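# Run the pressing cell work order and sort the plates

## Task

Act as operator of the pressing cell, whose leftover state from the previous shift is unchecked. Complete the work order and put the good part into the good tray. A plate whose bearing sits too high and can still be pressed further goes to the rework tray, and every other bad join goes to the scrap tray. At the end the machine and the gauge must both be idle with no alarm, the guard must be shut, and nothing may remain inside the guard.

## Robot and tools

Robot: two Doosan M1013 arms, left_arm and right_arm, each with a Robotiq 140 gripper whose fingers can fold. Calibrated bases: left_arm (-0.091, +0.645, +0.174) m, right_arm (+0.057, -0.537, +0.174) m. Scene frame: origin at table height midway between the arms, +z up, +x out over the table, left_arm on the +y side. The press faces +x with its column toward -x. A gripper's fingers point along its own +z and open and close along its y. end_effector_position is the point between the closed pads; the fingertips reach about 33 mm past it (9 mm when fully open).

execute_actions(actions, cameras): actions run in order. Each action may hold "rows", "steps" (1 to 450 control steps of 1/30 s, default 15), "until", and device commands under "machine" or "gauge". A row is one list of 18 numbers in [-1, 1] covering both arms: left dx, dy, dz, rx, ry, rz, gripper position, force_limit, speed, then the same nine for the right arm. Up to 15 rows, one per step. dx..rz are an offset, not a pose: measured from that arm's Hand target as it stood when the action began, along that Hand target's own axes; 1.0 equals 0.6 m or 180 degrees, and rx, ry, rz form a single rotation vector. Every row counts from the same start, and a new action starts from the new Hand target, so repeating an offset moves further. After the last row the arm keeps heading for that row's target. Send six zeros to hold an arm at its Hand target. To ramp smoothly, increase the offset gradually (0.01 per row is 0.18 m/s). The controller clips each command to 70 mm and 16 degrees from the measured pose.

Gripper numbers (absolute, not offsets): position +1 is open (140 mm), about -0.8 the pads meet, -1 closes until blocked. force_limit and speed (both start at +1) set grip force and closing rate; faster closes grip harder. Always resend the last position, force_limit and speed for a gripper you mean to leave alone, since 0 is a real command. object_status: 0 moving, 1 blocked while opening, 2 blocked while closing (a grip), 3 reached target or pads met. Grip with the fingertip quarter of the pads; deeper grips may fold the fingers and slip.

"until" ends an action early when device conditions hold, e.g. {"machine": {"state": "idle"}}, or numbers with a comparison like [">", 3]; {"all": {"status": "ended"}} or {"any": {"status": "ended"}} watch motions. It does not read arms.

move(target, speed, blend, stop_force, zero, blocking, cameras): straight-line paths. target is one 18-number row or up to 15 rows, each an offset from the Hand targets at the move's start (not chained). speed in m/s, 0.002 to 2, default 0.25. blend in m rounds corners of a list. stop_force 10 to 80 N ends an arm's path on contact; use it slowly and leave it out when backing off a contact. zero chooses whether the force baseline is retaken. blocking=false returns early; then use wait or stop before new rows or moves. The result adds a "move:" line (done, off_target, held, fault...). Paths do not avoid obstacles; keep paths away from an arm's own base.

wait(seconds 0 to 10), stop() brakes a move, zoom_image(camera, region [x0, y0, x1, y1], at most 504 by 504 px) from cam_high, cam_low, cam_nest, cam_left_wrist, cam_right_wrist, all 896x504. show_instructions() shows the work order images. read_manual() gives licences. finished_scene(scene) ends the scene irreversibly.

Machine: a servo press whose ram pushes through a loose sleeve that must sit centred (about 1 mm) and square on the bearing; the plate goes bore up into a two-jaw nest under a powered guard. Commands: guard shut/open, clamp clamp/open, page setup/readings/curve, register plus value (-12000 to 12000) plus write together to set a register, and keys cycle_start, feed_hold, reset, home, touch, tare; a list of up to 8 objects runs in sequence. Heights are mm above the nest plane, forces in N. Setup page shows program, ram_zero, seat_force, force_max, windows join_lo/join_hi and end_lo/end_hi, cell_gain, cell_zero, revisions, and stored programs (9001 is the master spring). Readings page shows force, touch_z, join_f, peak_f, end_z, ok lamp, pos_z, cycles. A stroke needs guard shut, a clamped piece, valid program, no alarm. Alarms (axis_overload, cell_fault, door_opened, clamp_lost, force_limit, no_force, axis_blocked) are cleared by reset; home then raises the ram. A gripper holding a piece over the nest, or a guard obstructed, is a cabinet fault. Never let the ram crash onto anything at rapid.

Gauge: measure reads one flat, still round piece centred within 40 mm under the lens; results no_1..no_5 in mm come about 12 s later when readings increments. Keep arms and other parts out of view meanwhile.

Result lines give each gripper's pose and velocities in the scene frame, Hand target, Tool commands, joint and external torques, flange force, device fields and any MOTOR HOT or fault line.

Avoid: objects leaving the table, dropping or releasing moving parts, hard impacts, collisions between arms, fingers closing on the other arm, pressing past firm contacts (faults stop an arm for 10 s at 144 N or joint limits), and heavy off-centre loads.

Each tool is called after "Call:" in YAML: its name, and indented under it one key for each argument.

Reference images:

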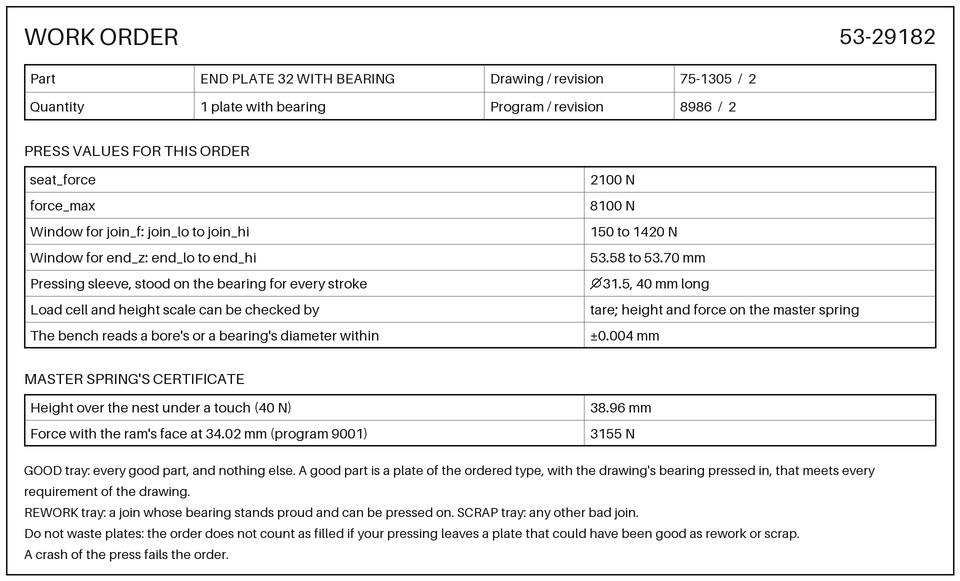

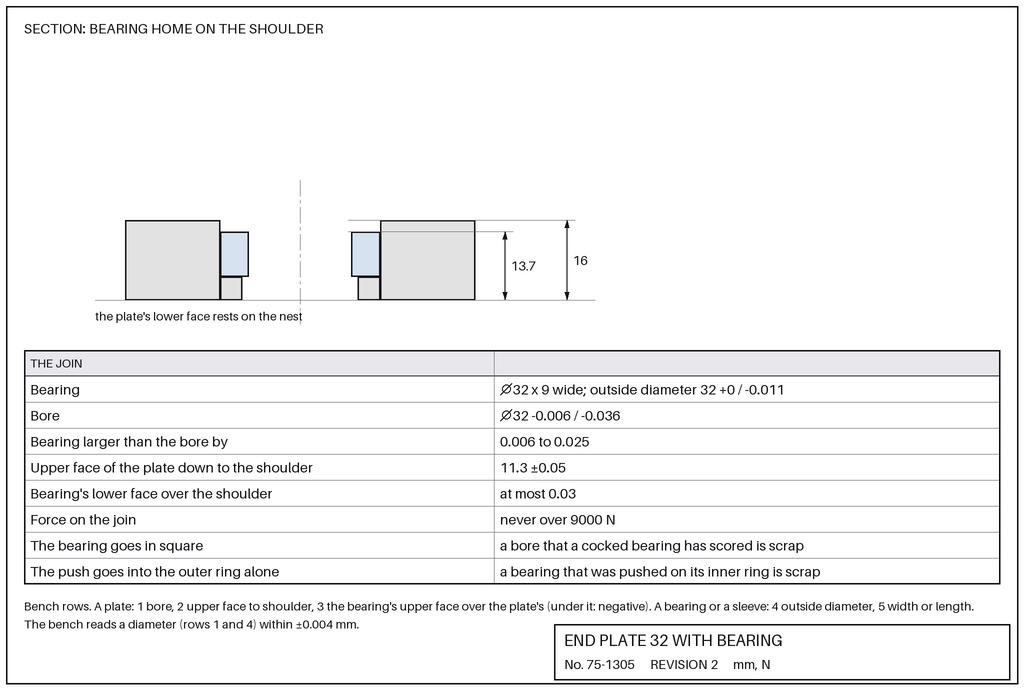

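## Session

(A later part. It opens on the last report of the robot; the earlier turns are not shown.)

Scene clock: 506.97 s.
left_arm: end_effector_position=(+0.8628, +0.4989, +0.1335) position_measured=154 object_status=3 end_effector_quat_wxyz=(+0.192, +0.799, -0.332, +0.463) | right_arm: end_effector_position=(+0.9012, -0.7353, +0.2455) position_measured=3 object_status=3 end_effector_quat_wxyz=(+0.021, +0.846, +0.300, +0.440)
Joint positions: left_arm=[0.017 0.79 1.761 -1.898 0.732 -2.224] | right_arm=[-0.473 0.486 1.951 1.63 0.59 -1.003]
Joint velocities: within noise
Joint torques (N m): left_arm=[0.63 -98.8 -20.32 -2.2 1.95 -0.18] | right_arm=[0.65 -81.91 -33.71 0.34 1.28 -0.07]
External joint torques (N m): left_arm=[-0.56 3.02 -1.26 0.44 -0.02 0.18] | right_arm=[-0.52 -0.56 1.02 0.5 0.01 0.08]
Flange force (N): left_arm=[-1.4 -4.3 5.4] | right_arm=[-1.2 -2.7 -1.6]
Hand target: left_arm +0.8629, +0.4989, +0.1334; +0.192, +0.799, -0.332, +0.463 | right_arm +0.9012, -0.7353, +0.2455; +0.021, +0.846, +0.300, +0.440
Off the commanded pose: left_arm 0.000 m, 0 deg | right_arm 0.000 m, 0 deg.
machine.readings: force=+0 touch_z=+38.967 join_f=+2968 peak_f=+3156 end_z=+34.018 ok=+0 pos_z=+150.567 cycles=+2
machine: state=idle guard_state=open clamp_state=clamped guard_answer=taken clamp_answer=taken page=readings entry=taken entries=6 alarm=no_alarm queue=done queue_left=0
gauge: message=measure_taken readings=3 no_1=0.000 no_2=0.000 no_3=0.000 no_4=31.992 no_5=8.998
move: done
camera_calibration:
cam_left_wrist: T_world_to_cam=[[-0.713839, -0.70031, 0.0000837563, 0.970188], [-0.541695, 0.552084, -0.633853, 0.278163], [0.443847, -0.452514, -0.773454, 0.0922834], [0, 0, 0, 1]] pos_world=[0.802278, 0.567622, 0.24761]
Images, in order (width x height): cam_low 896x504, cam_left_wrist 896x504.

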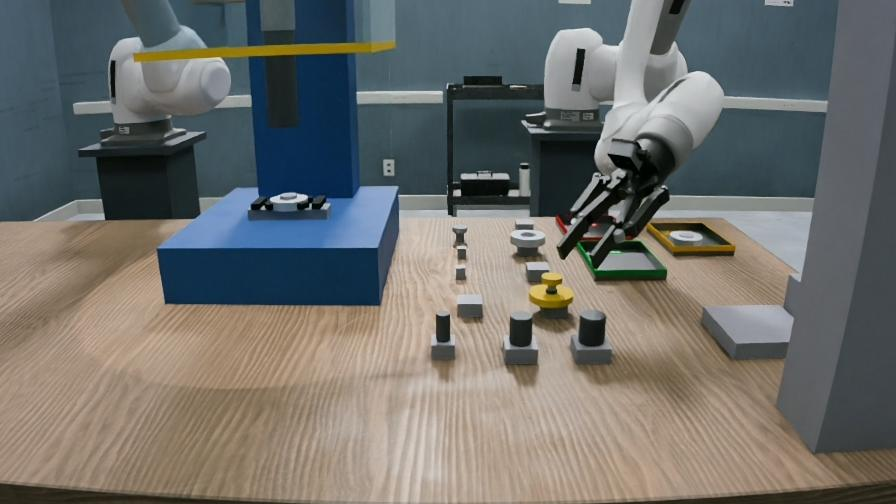

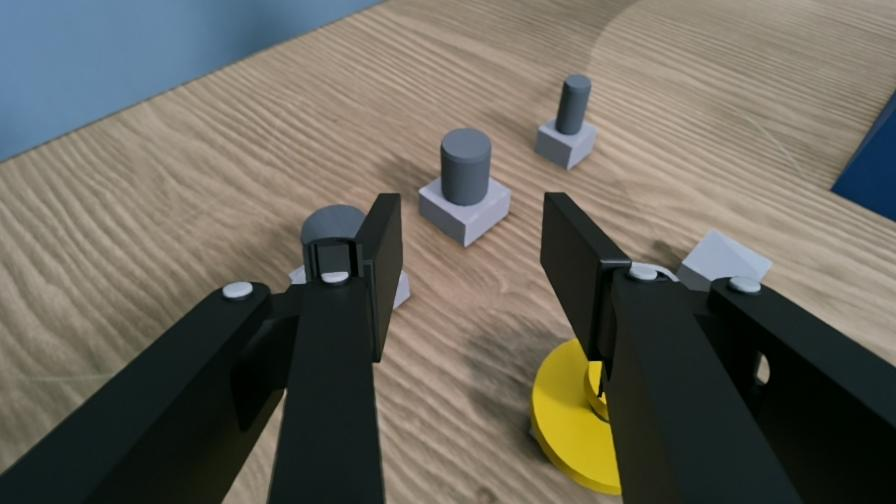

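Call:
move:
  target: [0,0,0.1167,0,0,0,-0.3,-1,-1,0,0,0,0,0,0,1,1,1]
  speed: 0.1
  cameras: ["cam_low","cam_left_wrist"]

Scene clock: 508.77 s.
left_arm: end_effector_position=(+0.9057, +0.4559, +0.0986) position_measured=167 object_status=3 end_effector_quat_wxyz=(+0.192, +0.799, -0.332, +0.463) | right_arm: end_effector_position=(+0.9012, -0.7353, +0.2455) position_measured=3 object_status=3 end_effector_quat_wxyz=(+0.021, +0.846, +0.300, +0.440)
Joint positions: left_arm=[-0.039 0.874 1.665 -1.943 0.699 -2.225] | right_arm=[-0.473 0.486 1.951 1.63 0.59 -1.003]
Joint velocities: within noise
Joint torques (N m): left_arm=[1.17 -104.01 -20.63 -2.3 1.83 -0.14] | right_arm=[0.39 -82.09 -33.68 0.34 1.3 -0.01]
External joint torques (N m): left_arm=[-0.54 2.08 -1.47 0.49 0.08 0.14] | right_arm=[-0.33 -0.53 0.86 0.51 -0.02 0.03]
Flange force (N): left_arm=[-0.3 -4.1 4.8] | right_arm=[-1.0 -2.7 -1.2]
Hand target: left_arm +0.9058, +0.4559, +0.0985; +0.192, +0.799, -0.332, +0.463 | right_arm +0.9012, -0.7353, +0.2455; +0.021, +0.846, +0.300, +0.440
Off the commanded pose: left_arm 0.000 m, 0 deg | right_arm 0.000 m, 0 deg.
machine.readings: force=+0 touch_z=+38.967 join_f=+2968 peak_f=+3156 end_z=+34.018 ok=+0 pos_z=+150.567 cycles=+2
machine: state=idle guard_state=open clamp_state=clamped guard_answer=taken clamp_answer=taken page=readings entry=taken entries=6 alarm=no_alarm queue=done queue_left=0
gauge: message=measure_taken readings=3 no_1=0.000 no_2=0.000 no_3=0.000 no_4=31.992 no_5=8.998
move: done
camera_calibration:
cam_left_wrist: T_world_to_cam=[[-0.713839, -0.70031, 0.0000837563, 0.970701], [-0.541695, 0.552084, -0.633853, 0.30302], [0.443847, -0.452514, -0.773454, 0.0267907], [0, 0, 0, 1]] pos_world=[0.845178, 0.524622, 0.21271]
Images, in order (width x height): cam_low 896x504, cam_left_wrist 896x504.

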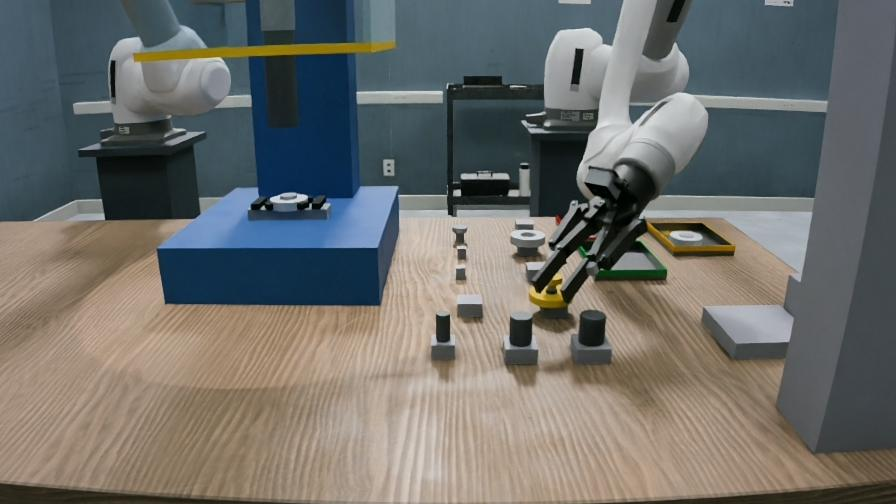

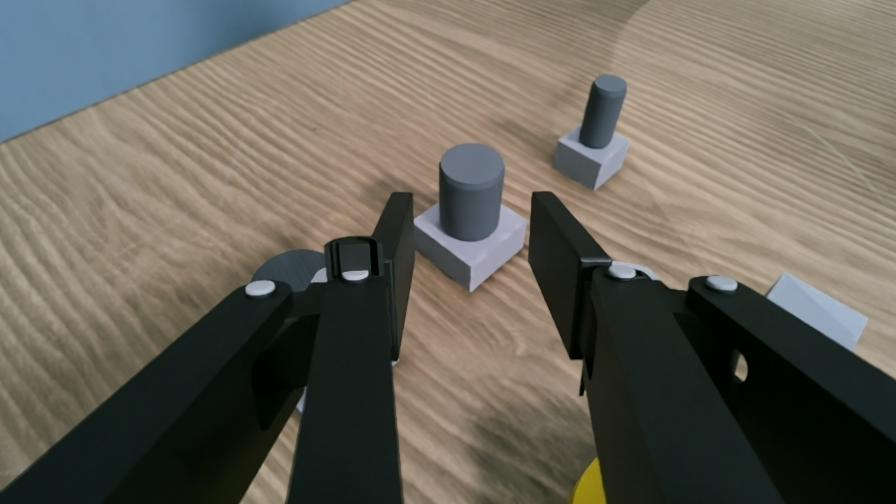

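Call:
move:
  target: [-0.0024,0.001,0.1308,0,0,0,-0.3,-1,-1,0,0,0,0,0,0,1,1,1]
  speed: 0.05
  cameras: ["cam_low","cam_left_wrist"]

Scene clock: 511.20 s.
left_arm: end_effector_position=(+0.9528, +0.4078, +0.0582) position_measured=167 object_status=3 end_effector_quat_wxyz=(+0.192, +0.799, -0.332, +0.463) | right_arm: end_effector_position=(+0.9012, -0.7353, +0.2455) position_measured=3 object_status=3 end_effector_quat_wxyz=(+0.021, +0.846, +0.300, +0.440)
Joint positions: left_arm=[-0.095 0.972 1.543 -1.976 0.66 -2.242] | right_arm=[-0.473 0.486 1.951 1.63 0.59 -1.003]
Joint velocities: within noise
Joint torques (N m): left_arm=[1.34 -111.61 -23.07 -2.37 1.92 -0.11] | right_arm=[0.47 -81.96 -33.77 0.31 1.26 -0.04]
External joint torques (N m): left_arm=[-1.01 2.54 -0.07 0.47 -0.02 0.11] | right_arm=[-0.4 -0.26 1.12 0.53 0.03 0.05]
Flange force (N): left_arm=[-1.2 -1.7 3.8] | right_arm=[-1.5 -2.9 -1.1]
Hand target: left_arm +0.9529, +0.4077, +0.0582; +0.192, +0.799, -0.332, +0.463 | right_arm +0.9012, -0.7353, +0.2455; +0.021, +0.846, +0.300, +0.440
Off the commanded pose: left_arm 0.000 m, 0 deg | right_arm 0.000 m, 0 deg.
machine.readings: force=+0 touch_z=+38.967 join_f=+2968 peak_f=+3156 end_z=+34.018 ok=+0 pos_z=+150.567 cycles=+2
machine: state=idle guard_state=open clamp_state=clamped guard_answer=taken clamp_answer=taken page=readings entry=taken entries=6 alarm=no_alarm queue=done queue_left=0
gauge: message=measure_taken readings=3 no_1=0.000 no_2=0.000 no_3=0.000 no_4=31.992 no_5=8.998
move: done
camera_calibration:
cam_left_wrist: T_world_to_cam=[[-0.713839, -0.70031, 0.0000837563, 0.970642], [-0.541695, 0.552084, -0.633853, 0.329545], [0.443847, -0.452514, -0.773454, -0.0470506], [0, 0, 0, 1]] pos_world=[0.892278, 0.476522, 0.17241]
Images, in order (width x height): cam_low 896x504, cam_left_wrist 896x504.

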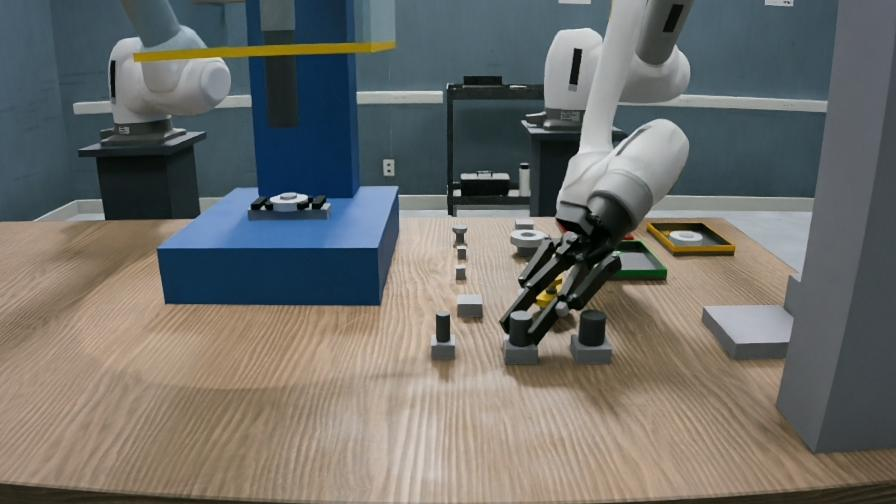

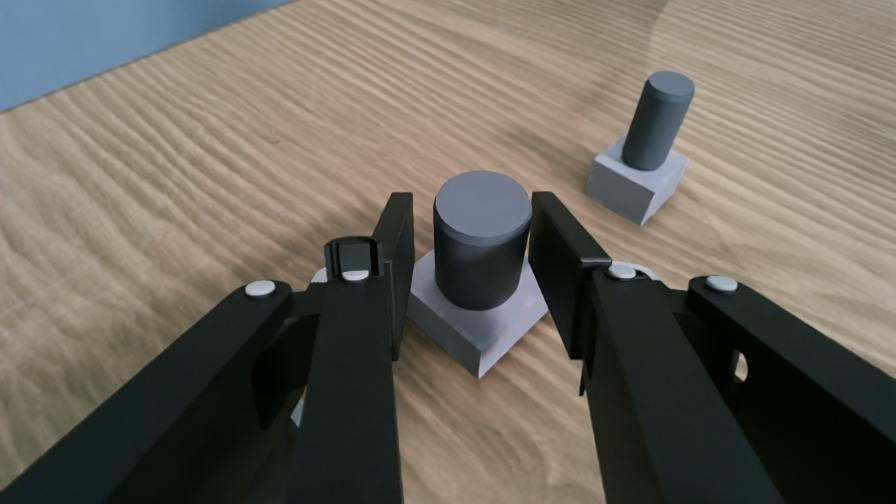

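Call:
move:
  target: [0,0.0053,0,0,0,0,-0.3,-1,-1,0,0,0,0,0,0,1,1,1]
  speed: 0.03
  cameras: []

Call:
execute_actions:
  actions:
    - {"rows":[[0,0,0,0,0,0,-1,-1,-1,0,0,0,0,0,0,1,1,1]],"steps":60}
  cameras: ["cam_left_wrist"]

Scene clock: 512.57 s.
left_arm: end_effector_position=(+0.9507, +0.4055, +0.0582) position_measured=167 object_status=3 end_effector_quat_wxyz=(+0.192, +0.799, -0.332, +0.463) | right_arm: end_effector_position=(+0.9012, -0.7353, +0.2455) position_measured=3 object_status=3 end_effector_quat_wxyz=(+0.021, +0.846, +0.300, +0.440)
Joint positions: left_arm=[-0.098 0.97 1.548 -1.983 0.659 -2.236] | right_arm=[-0.473 0.486 1.951 1.63 0.59 -1.003]
Joint velocities: within noise
Joint torques (N m): left_arm=[0.73 -110.69 -22.62 -2.24 1.91 -0.05] | right_arm=[0.77 -82.06 -33.65 0.34 1.25 -0.04]
External joint torques (N m): left_arm=[-0.57 1.39 -0.65 0.31 0.01 0.05] | right_arm=[-0.5 -0.37 1.06 0.49 0.04 0.05]
Flange force (N): left_arm=[-0.2 -2.0 3.1] | right_arm=[-1.4 -2.7 -1.4]
Hand target: left_arm +0.9506, +0.4055, +0.0582; +0.192, +0.799, -0.332, +0.463 | right_arm +0.9012, -0.7353, +0.2455; +0.021, +0.846, +0.300, +0.440
Off the commanded pose: left_arm 0.000 m, 0 deg | right_arm 0.000 m, 0 deg.
machine.readings: force=+0 touch_z=+38.967 join_f=+2968 peak_f=+3156 end_z=+34.018 ok=+0 pos_z=+150.567 cycles=+2
machine: state=idle guard_state=open clamp_state=clamped guard_answer=taken clamp_answer=taken page=readings entry=taken entries=6 alarm=no_alarm queue=done queue_left=0
gauge: message=measure_taken readings=3 no_1=0.000 no_2=0.000 no_3=0.000 no_4=31.992 no_5=8.998
move: done
No camera images: "cameras" was empty.

Scene clock: 514.77 s.
left_arm: end_effector_position=(+0.9506, +0.4055, +0.0582) position_measured=183 object_status=2 end_effector_quat_wxyz=(+0.192, +0.799, -0.332, +0.463) | right_arm: end_effector_position=(+0.9012, -0.7353, +0.2455) position_measured=3 object_status=3 end_effector_quat_wxyz=(+0.021, +0.846, +0.300, +0.440)
Joint positions: left_arm=[-0.098 0.97 1.548 -1.983 0.659 -2.236] | right_arm=[-0.473 0.486 1.951 1.63 0.59 -1.003]
Joint velocities: within noise
Joint torques (N m): left_arm=[0 -108.66 -21.63 -2.18 1.9 -0.14] | right_arm=[0.48 -81.67 -33.75 0.32 1.28 -0.04]
External joint torques (N m): left_arm=[0.27 -0.35 -1.58 0.26 0.01 0.14] | right_arm=[-0.5 -0.73 1.05 0.54 0 0.05]
Flange force (N): left_arm=[1.2 -2.9 1.9] | right_arm=[-1.1 -3.0 -1.8]
Hand target: left_arm +0.9506, +0.4055, +0.0582; +0.192, +0.799, -0.332, +0.463 | right_arm +0.9012, -0.7353, +0.2455; +0.021, +0.846, +0.300, +0.440
Off the commanded pose: left_arm 0.000 m, 0 deg | right_arm 0.000 m, 0 deg.
machine.readings: force=+0 touch_z=+38.967 join_f=+2968 peak_f=+3156 end_z=+34.018 ok=+0 pos_z=+150.567 cycles=+2
machine: state=idle guard_state=open clamp_state=clamped guard_answer=taken clamp_answer=taken page=readings entry=taken entries=6 alarm=no_alarm queue=done queue_left=0
gauge: message=measure_taken readings=3 no_1=0.000 no_2=0.000 no_3=0.000 no_4=31.992 no_5=8.998
camera_calibration:
cam_left_wrist: T_world_to_cam=[[-0.713839, -0.70031, 0.0000837563, 0.96746], [-0.541695, 0.552084, -0.633853, 0.329623], [0.443847, -0.452514, -0.773454, -0.047115], [0, 0, 0, 1]] pos_world=[0.890078, 0.474222, 0.17241]
Images, in order (width x height): cam_left_wrist 896x504.

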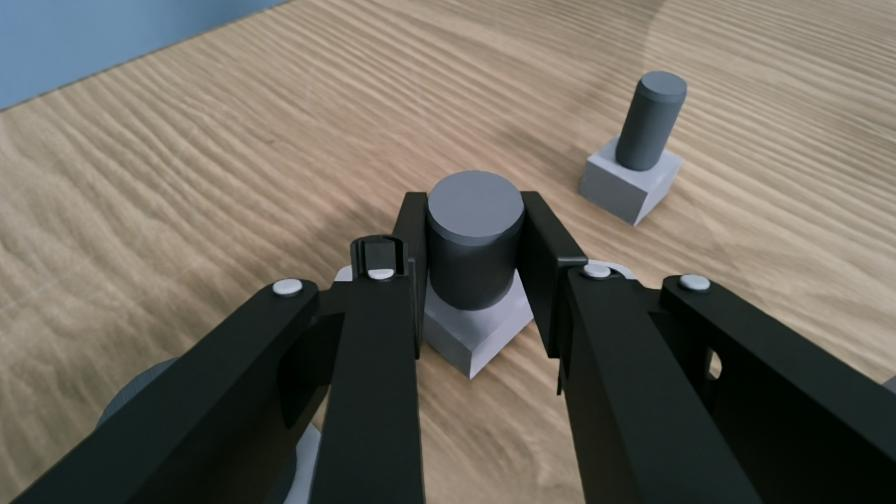

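Call:
move:
  target:
    - [0.13,0,-0.075,0,0,0,-0.98,-0.3,-1,0,0,0,0,0,0,1,1,1]
    - [0.0473,0.0875,-0.5523,-0.2165,0,0.125,-0.98,-0.3,-1,0,0,0,0,0,0,1,1,1]
  speed: [0.1,0.2]
  blend: [0.02,0]
  cameras: ["cam_left_wrist","cam_nest"]

Scene clock: 519.03 s.
left_arm: end_effector_position=(+0.7205, +0.5619, +0.2478) position_measured=184 object_status=2 end_effector_quat_wxyz=(+0.354, +0.611, -0.613, +0.354) | right_arm: end_effector_position=(+0.9012, -0.7353, +0.2455) position_measured=3 object_status=3 end_effector_quat_wxyz=(+0.021, +0.846, +0.300, +0.440)
Joint positions: left_arm=[0.192 0.74 1.556 -1.046 1.372 -2.412] | right_arm=[-0.473 0.486 1.951 1.63 0.59 -1.003]
Joint velocities: within noise
Joint torques (N m): left_arm=[0.9 -102.13 -28.02 -0.73 2.32 -0.11] | right_arm=[0.42 -82.04 -33.81 0.31 1.29 -0.01]
External joint torques (N m): left_arm=[-0.7 3.5 -0.38 0.57 -0.7 0.1] | right_arm=[-0.37 -0.15 1.18 0.54 0 0.02]
Flange force (N): left_arm=[-3.7 -4.8 1.8] | right_arm=[-1.6 -3.1 -0.9]
Hand target: left_arm +0.7205, +0.5619, +0.2478; +0.354, +0.611, -0.613, +0.354 | right_arm +0.9012, -0.7353, +0.2455; +0.021, +0.846, +0.300, +0.440
Off the commanded pose: left_arm 0.000 m, 0 deg | right_arm 0.000 m, 0 deg.
machine.readings: force=+0 touch_z=+38.967 join_f=+2968 peak_f=+3156 end_z=+34.018 ok=+0 pos_z=+150.567 cycles=+2
machine: state=idle guard_state=open clamp_state=clamped guard_answer=taken clamp_answer=taken page=readings entry=taken entries=6 alarm=no_alarm queue=done queue_left=0
gauge: message=measure_taken readings=3 no_1=0.000 no_2=0.000 no_3=0.000 no_4=31.992 no_5=8.998
move: done
camera_calibration:
cam_left_wrist: T_world_to_cam=[[-0.999954, 0.00949383, -0.00148717, 0.720501], [0.00829099, 0.774106, -0.633002, -0.282467], [-0.00485839, -0.632985, -0.774149, 0.697202], [0, 0, 0, 1]] pos_world=[0.726197, 0.653138, 0.362008]
Images, in order (width x height): cam_nest 896x504, cam_left_wrist 896x504.

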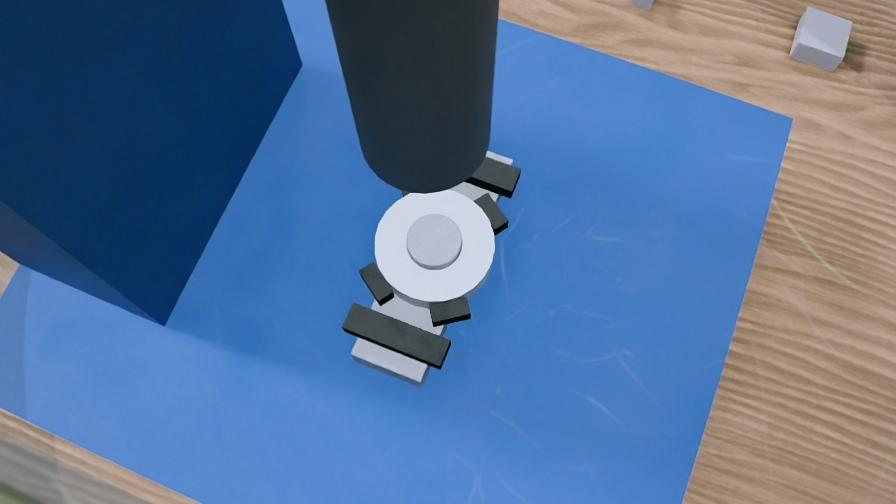

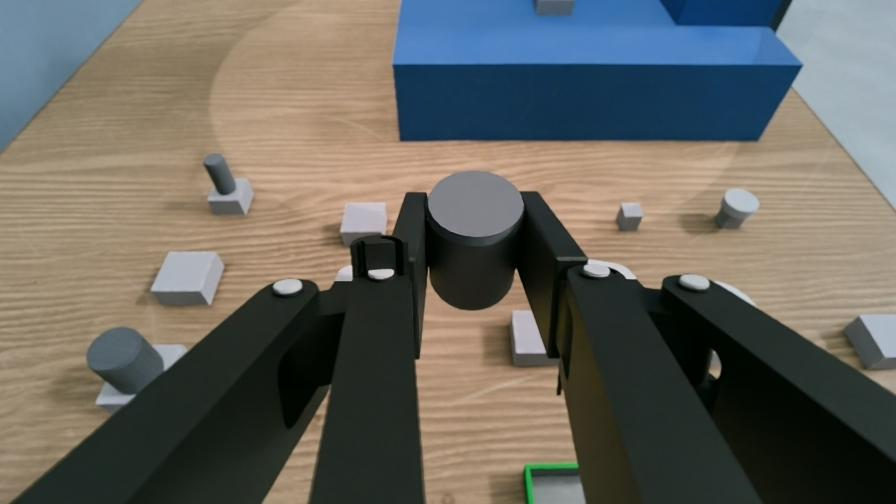

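Call:
move:
  target:
    - [0.3694,0.2002,0.3525,0,0,0,-0.98,-0.3,-1,0,0,0,0,0,0,1,1,1]
    - [0.3694,0.2002,0.8325,0,0,0,-0.98,-0.3,-1,0,0,0,0,0,0,1,1,1]
  speed: 0.2
  blend: [0.02,0]
  cameras: ["cam_left_wrist","cam_nest","cam_low"]

Call:
zoom_image:
  camera: "cam_nest"
  region: [396, 150, 476, 280]

Call:
zoom_image:
  camera: "cam_left_wrist"
  region: [420, 200, 530, 350]

Scene clock: 523.60 s.
left_arm: end_effector_position=(+0.5996, +0.0188, +0.1905) position_measured=184 object_status=2 end_effector_quat_wxyz=(+0.354, +0.611, -0.613, +0.354) | right_arm: end_effector_position=(+0.9012, -0.7353, +0.2455) position_measured=3 object_status=3 end_effector_quat_wxyz=(+0.021, +0.846, +0.300, +0.440)
Joint positions: left_arm=[-0.515 0.73 1.724 -1.577 0.865 -2.389] | right_arm=[-0.473 0.486 1.951 1.63 0.59 -1.003]
Joint velocities: within noise
Joint torques (N m): left_arm=[3.64 -97.7 -24.51 -2.04 2.3 -0.07] | right_arm=[0.77 -81.89 -33.76 0.36 1.29 -0.01]
External joint torques (N m): left_arm=[-3.24 3.71 0.06 0.69 -0.65 0.07] | right_arm=[-0.91 0.4 1.27 0.48 -0.02 0.02]
Flange force (N): left_arm=[-0.8 -1.9 6.7] | right_arm=[-2.6 -2.4 -0.7]
Hand target: left_arm +0.5996, +0.0187, +0.1905; +0.354, +0.611, -0.613, +0.354 | right_arm +0.9012, -0.7353, +0.2455; +0.021, +0.846, +0.300, +0.440
Off the commanded pose: left_arm 0.000 m, 0 deg | right_arm 0.000 m, 0 deg.
machine.readings: force=+0 touch_z=+38.967 join_f=+2968 peak_f=+3156 end_z=+34.018 ok=+0 pos_z=+150.567 cycles=+2
machine: state=idle guard_state=open clamp_state=clamped guard_answer=taken clamp_answer=taken page=readings entry=taken entries=6 alarm=no_alarm queue=done queue_left=0
gauge: message=measure_taken readings=3 no_1=0.000 no_2=0.000 no_3=0.000 no_4=31.992 no_5=8.998
move: done
camera_calibration:
cam_left_wrist: T_world_to_cam=[[-0.999953, 0.0096346, -0.00147372, 0.604558], [0.00839146, 0.774105, -0.633002, 0.102684], [-0.00495791, -0.632984, -0.774149, 0.30862], [0, 0, 0, 1]] pos_world=[0.605198, 0.110038, 0.304808]
Images, in order (width x height): cam_low 896x504, cam_nest 896x504, cam_left_wrist 896x504.

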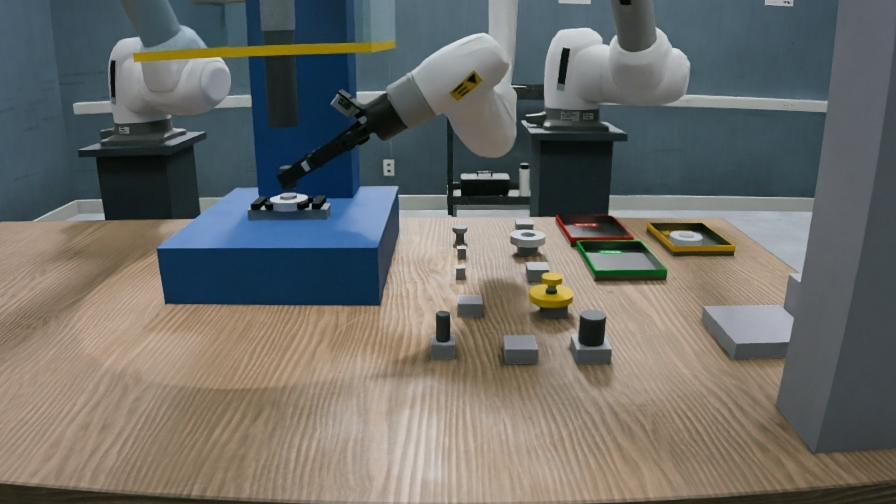

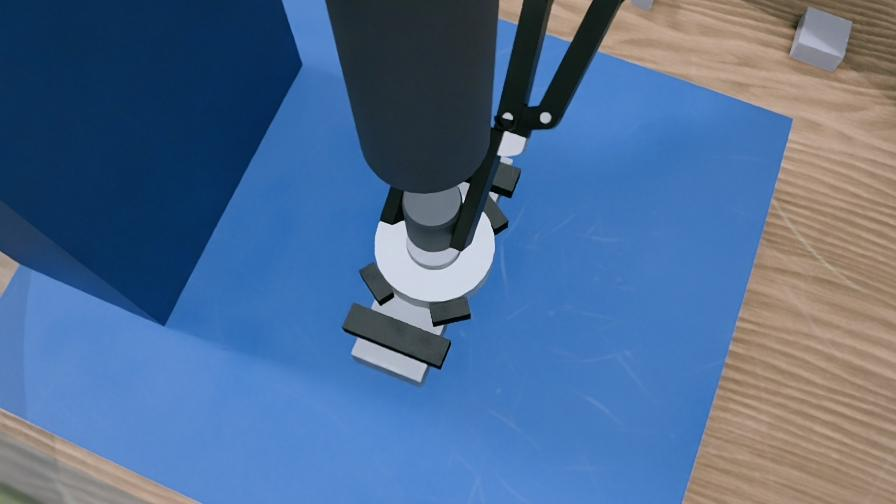

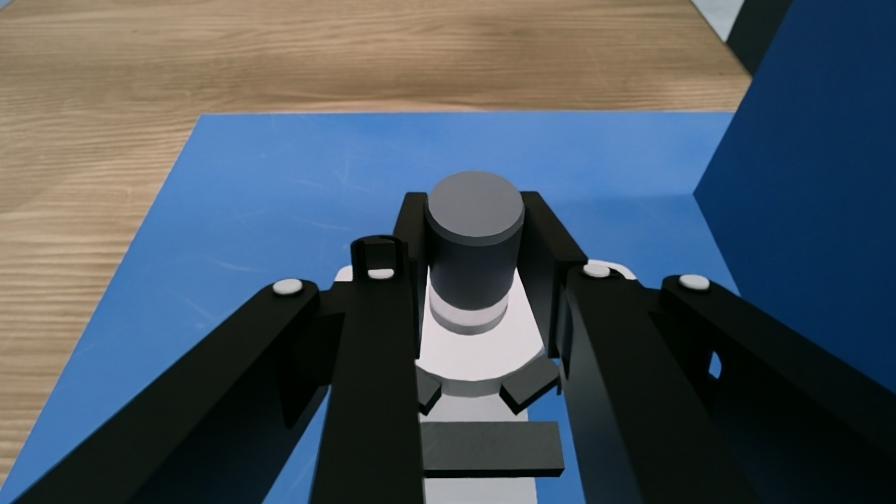

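Scaled by 3.877 from the camera's 896x504 image, which has a finer 1280x720 frame.

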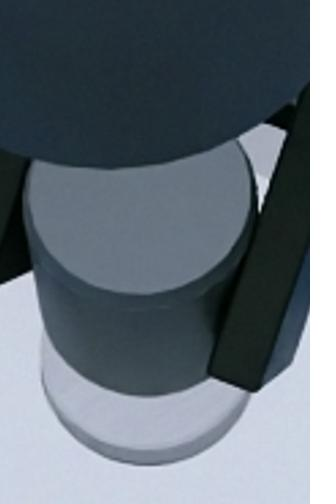

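Scaled by 3.360 from the camera's 896x504 image, which has a finer 1280x720 frame.

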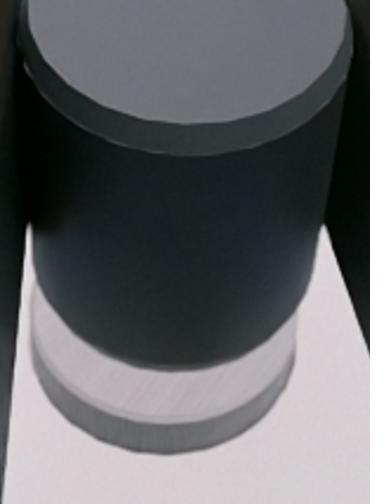

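Call:
move:
  target: [-0.013,-0.0012,0.0075,0,0,0,-0.98,-0.3,-1,0,0,0,0,0,0,1,1,1]
  speed: 0.03
  cameras: ["cam_left_wrist","cam_nest"]

Call:
zoom_image:
  camera: "cam_nest"
  region: [396, 180, 476, 280]

Call:
zoom_image:
  camera: "cam_left_wrist"
  region: [420, 260, 530, 350]

Scene clock: 524.73 s.
left_arm: end_effector_position=(+0.6003, +0.0186, +0.1816) position_measured=184 object_status=2 end_effector_quat_wxyz=(+0.354, +0.611, -0.613, +0.354) | right_arm: end_effector_position=(+0.9012, -0.7353, +0.2455) position_measured=3 object_status=3 end_effector_quat_wxyz=(+0.021, +0.846, +0.300, +0.440)
Joint positions: left_arm=[-0.514 0.742 1.723 -1.586 0.865 -2.375] | right_arm=[-0.473 0.486 1.951 1.63 0.59 -1.003]
Joint velocities: within noise
Joint torques (N m): left_arm=[1.24 -100.66 -24.07 -2.19 2.12 -0.29] | right_arm=[0.33 -81.99 -33.7 0.35 1.28 -0.03]
External joint torques (N m): left_arm=[-1.29 6.26 0.1 0.82 -0.43 0.29] | right_arm=[-0.22 -0.55 1.08 0.49 0 0.04]
Flange force (N): left_arm=[-4.6 -5.3 7.2] | right_arm=[-1.0 -3.1 -1.4]
Hand target: left_arm +0.6003, +0.0186, +0.1815; +0.354, +0.611, -0.613, +0.354 | right_arm +0.9012, -0.7353, +0.2455; +0.021, +0.846, +0.300, +0.440
Off the commanded pose: left_arm 0.000 m, 0 deg | right_arm 0.000 m, 0 deg.
machine.readings: force=+0 touch_z=+38.967 join_f=+2968 peak_f=+3156 end_z=+34.018 ok=+0 pos_z=+150.567 cycles=+2
machine: state=idle guard_state=open clamp_state=clamped guard_answer=taken clamp_answer=taken page=readings entry=taken entries=6 alarm=no_alarm queue=done queue_left=0
gauge: message=measure_taken readings=3 no_1=0.000 no_2=0.000 no_3=0.000 no_4=31.992 no_5=8.998
move: done
camera_calibration:
cam_left_wrist: T_world_to_cam=[[-0.999953, 0.0096346, -0.00147372, 0.605246], [0.00839146, 0.774105, -0.633002, 0.0970586], [-0.00495791, -0.632984, -0.774149, 0.301592], [0, 0, 0, 1]] pos_world=[0.605898, 0.109938, 0.295808]
Images, in order (width x height): cam_nest 896x504, cam_left_wrist 896x504.

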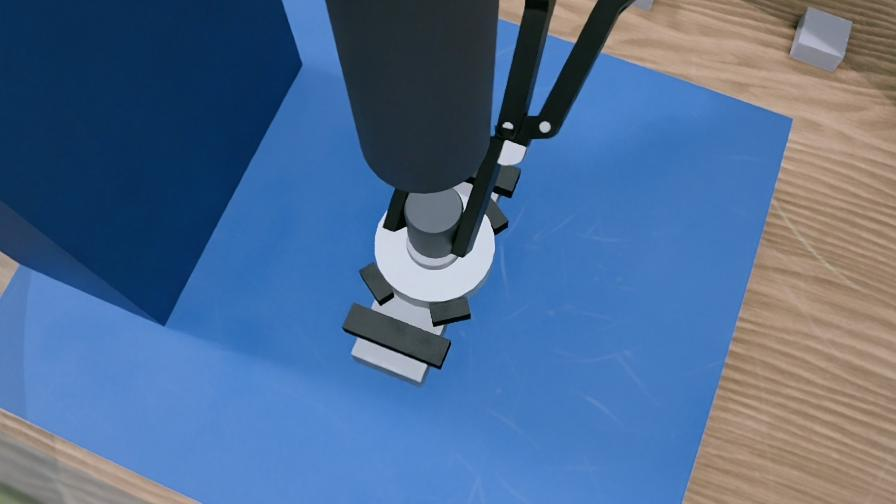

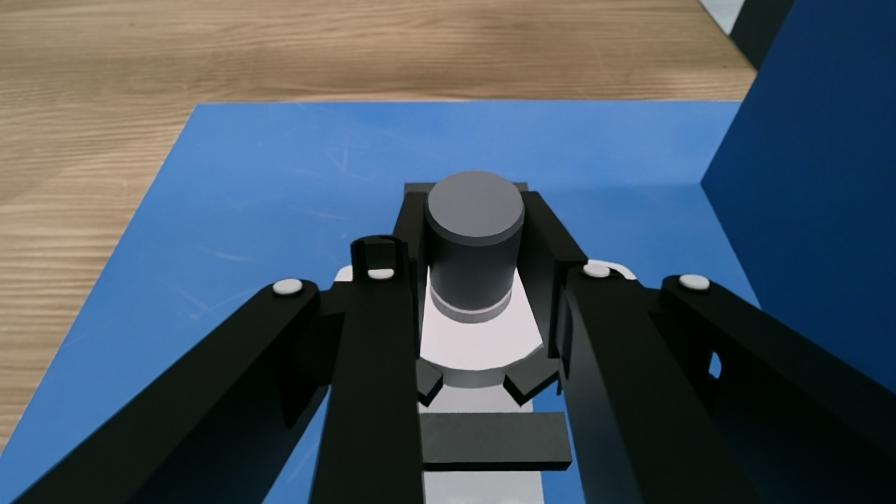

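Scaled by 5.040 from the camera's 896x504 image, which has a finer 1280x720 frame.

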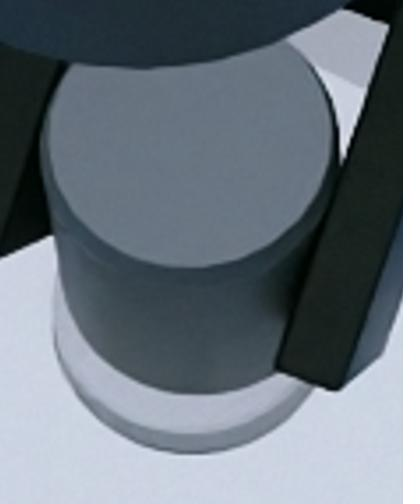

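Scaled by 4.582 from the camera's 896x504 image, which has a finer 1280x720 frame.

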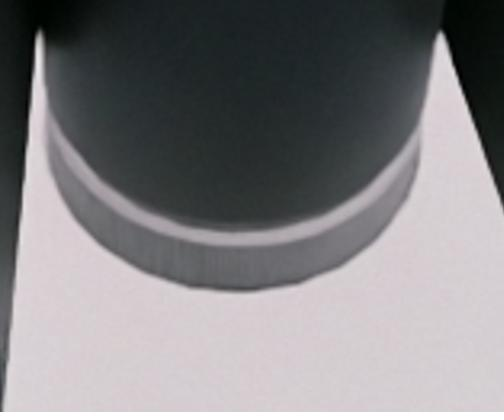

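Call:
move:
  target: [0.0019,0,0.0033,0,0,0,-0.98,-0.3,-1,0,0,0,0,0,0,1,1,1]
  speed: 0.02
  cameras: ["cam_left_wrist","cam_nest"]

Call:
zoom_image:
  camera: "cam_nest"
  region: [396, 180, 476, 280]

Call:
zoom_image:
  camera: "cam_left_wrist"
  region: [420, 260, 530, 350]

Scene clock: 526.53 s.
left_arm: end_effector_position=(+0.6003, +0.0164, +0.1815) position_measured=184 object_status=2 end_effector_quat_wxyz=(+0.354, +0.611, -0.613, +0.354) | right_arm: end_effector_position=(+0.9012, -0.7353, +0.2455) position_measured=3 object_status=3 end_effector_quat_wxyz=(+0.021, +0.846, +0.300, +0.440)
Joint positions: left_arm=[-0.517 0.743 1.721 -1.587 0.863 -2.376] | right_arm=[-0.473 0.486 1.951 1.63 0.59 -1.003]
Joint velocities: within noise
Joint torques (N m): left_arm=[1.03 -97.71 -24.3 -2.17 2.24 -0.11] | right_arm=[0.86 -81.92 -33.7 0.35 1.26 -0.05]
External joint torques (N m): left_arm=[-0.68 2.88 0.18 0.8 -0.56 0.11] | right_arm=[-0.96 0.17 1.28 0.5 0.01 0.06]
Flange force (N): left_arm=[-1.6 -2.6 3.1] | right_arm=[-2.4 -2.4 -1.1]
Hand target: left_arm +0.6003, +0.0164, +0.1815; +0.354, +0.611, -0.613, +0.354 | right_arm +0.9012, -0.7353, +0.2455; +0.021, +0.846, +0.300, +0.440
Off the commanded pose: left_arm 0.000 m, 0 deg | right_arm 0.000 m, 0 deg.
machine.readings: force=+0 touch_z=+38.967 join_f=+2968 peak_f=+3156 end_z=+34.018 ok=+0 pos_z=+150.567 cycles=+2
machine: state=idle guard_state=open clamp_state=clamped guard_answer=taken clamp_answer=taken page=readings entry=taken entries=6 alarm=no_alarm queue=done queue_left=0
gauge: message=measure_taken readings=3 no_1=0.000 no_2=0.000 no_3=0.000 no_4=31.992 no_5=8.998
move: done
camera_calibration:
cam_left_wrist: T_world_to_cam=[[-0.999953, 0.0095575, -0.00141006, 0.605258], [0.00829147, 0.774105, -0.633003, 0.0988367], [-0.00495839, -0.632985, -0.774148, 0.300059], [0, 0, 0, 1]] pos_world=[0.605898, 0.107638, 0.295708]
Images, in order (width x height): cam_nest 896x504, cam_left_wrist 896x504.

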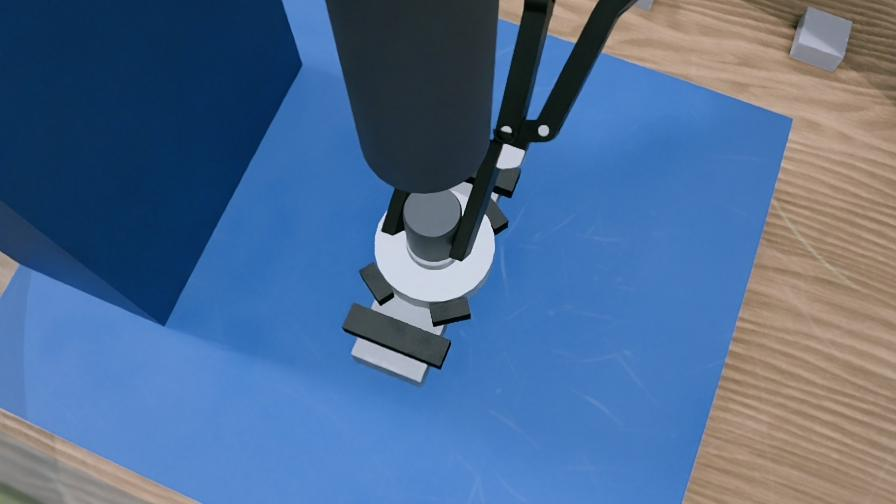

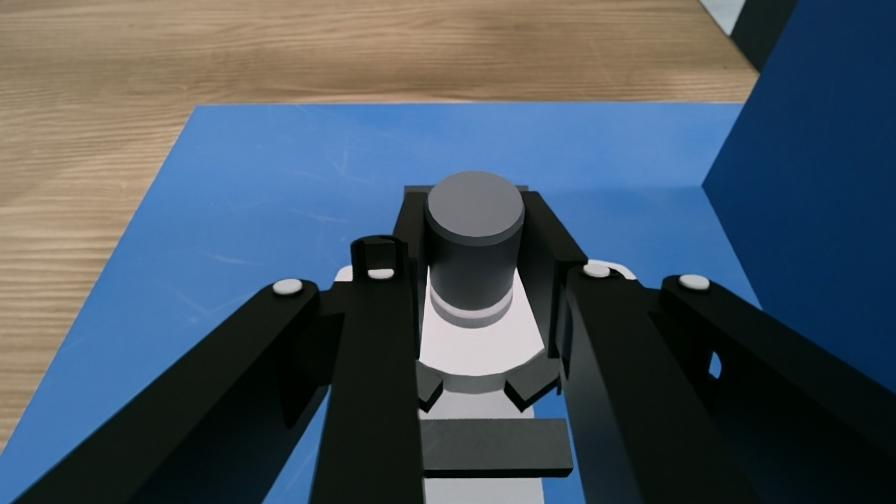

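Scaled by 5.040 from the camera's 896x504 image, which has a finer 1280x720 frame.

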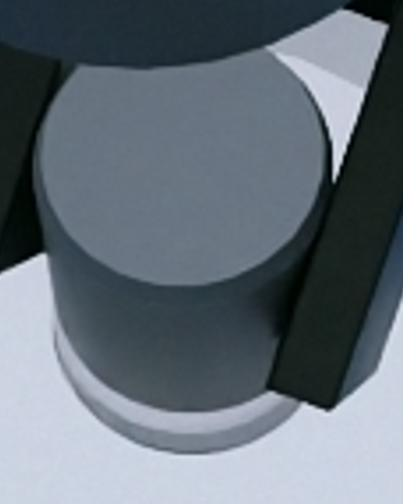

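Scaled by 4.582 from the camera's 896x504 image, which has a finer 1280x720 frame.

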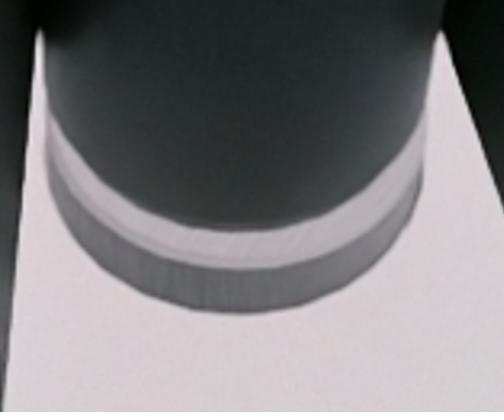

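Call:
move:
  target: [-0.0036,0,0.0021,0,0,0,-0.98,-0.3,-1,0,0,0,0,0,0,1,1,1]
  speed: 0.003
  stop_force: 10
  cameras: ["cam_left_wrist","cam_nest"]

Call:
zoom_image:
  camera: "cam_nest"
  region: [396, 180, 476, 280]

Call:
zoom_image:
  camera: "cam_left_wrist"
  region: [420, 260, 530, 350]

Scene clock: 528.47 s.
left_arm: end_effector_position=(+0.6003, +0.0164, +0.1790) position_measured=184 object_status=2 end_effector_quat_wxyz=(+0.354, +0.611, -0.613, +0.354) | right_arm: end_effector_position=(+0.9012, -0.7353, +0.2455) position_measured=3 object_status=3 end_effector_quat_wxyz=(+0.021, +0.846, +0.300, +0.440)
Joint positions: left_arm=[-0.517 0.747 1.721 -1.59 0.863 -2.372] | right_arm=[-0.473 0.486 1.951 1.63 0.59 -1.003]
Joint velocities: within noise
Joint torques (N m): left_arm=[0.95 -98.31 -23.95 -2.23 2.2 -0.1] | right_arm=[0.56 -81.7 -33.73 0.35 1.24 0.02]
External joint torques (N m): left_arm=[-0.92 3.53 -0.03 0.85 -0.51 0.1] | right_arm=[-0.42 -0.84 1.13 0.49 0.04 -0.01]
Flange force (N): left_arm=[-1.9 -3.6 4.1] | right_arm=[-1.1 -3.2 -2.0]
Hand target: left_arm +0.6003, +0.0164, +0.1790; +0.354, +0.611, -0.613, +0.354 | right_arm +0.9012, -0.7353, +0.2455; +0.021, +0.846, +0.300, +0.440
Off the commanded pose: left_arm 0.000 m, 0 deg | right_arm 0.000 m, 0 deg.
machine.readings: force=+0 touch_z=+38.967 join_f=+2968 peak_f=+3156 end_z=+34.018 ok=+0 pos_z=+150.567 cycles=+2
machine: state=idle guard_state=open clamp_state=clamped guard_answer=taken clamp_answer=taken page=readings entry=taken entries=6 alarm=no_alarm queue=done queue_left=0
gauge: message=measure_taken readings=3 no_1=0.000 no_2=0.000 no_3=0.000 no_4=31.992 no_5=8.998
move: done
camera_calibration:
cam_left_wrist: T_world_to_cam=[[-0.999953, 0.0095575, -0.00141006, 0.605254], [0.00829147, 0.774105, -0.633003, 0.0972542], [-0.00495839, -0.632985, -0.774148, 0.298124], [0, 0, 0, 1]] pos_world=[0.605898, 0.107638, 0.293208]
Images, in order (width x height): cam_nest 896x504, cam_left_wrist 896x504.

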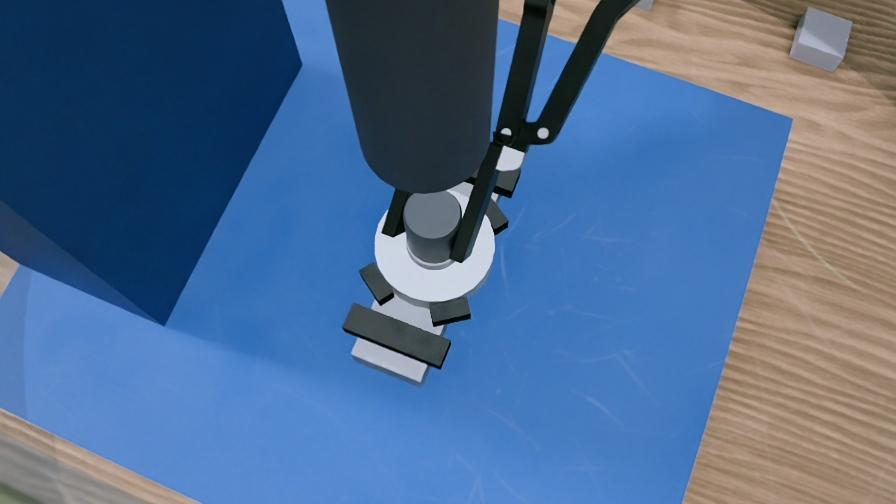

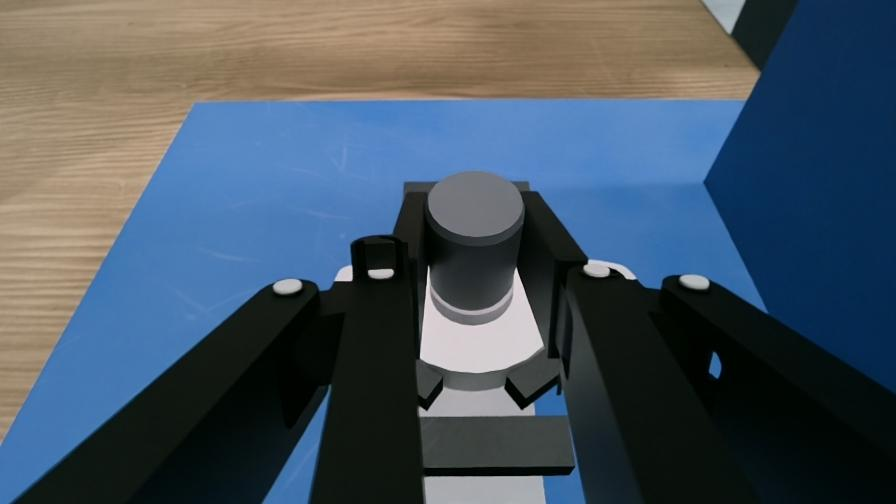

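Scaled by 5.040 from the camera's 896x504 image, which has a finer 1280x720 frame.

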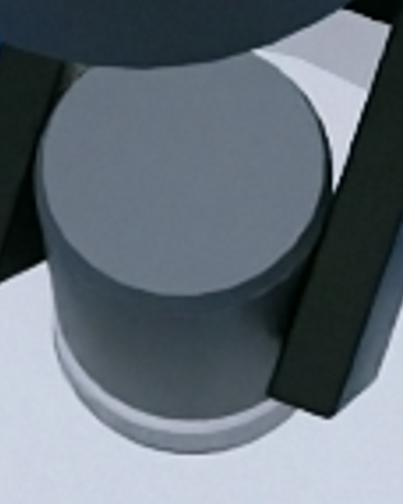

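Scaled by 4.582 from the camera's 896x504 image, which has a finer 1280x720 frame.

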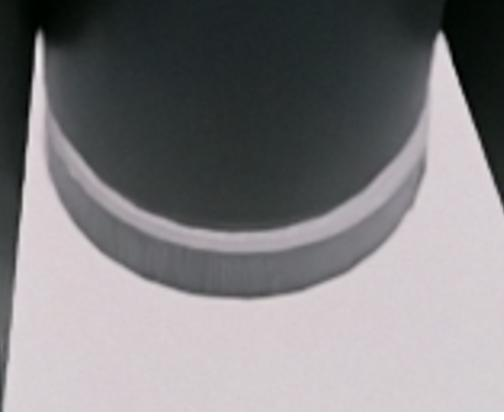

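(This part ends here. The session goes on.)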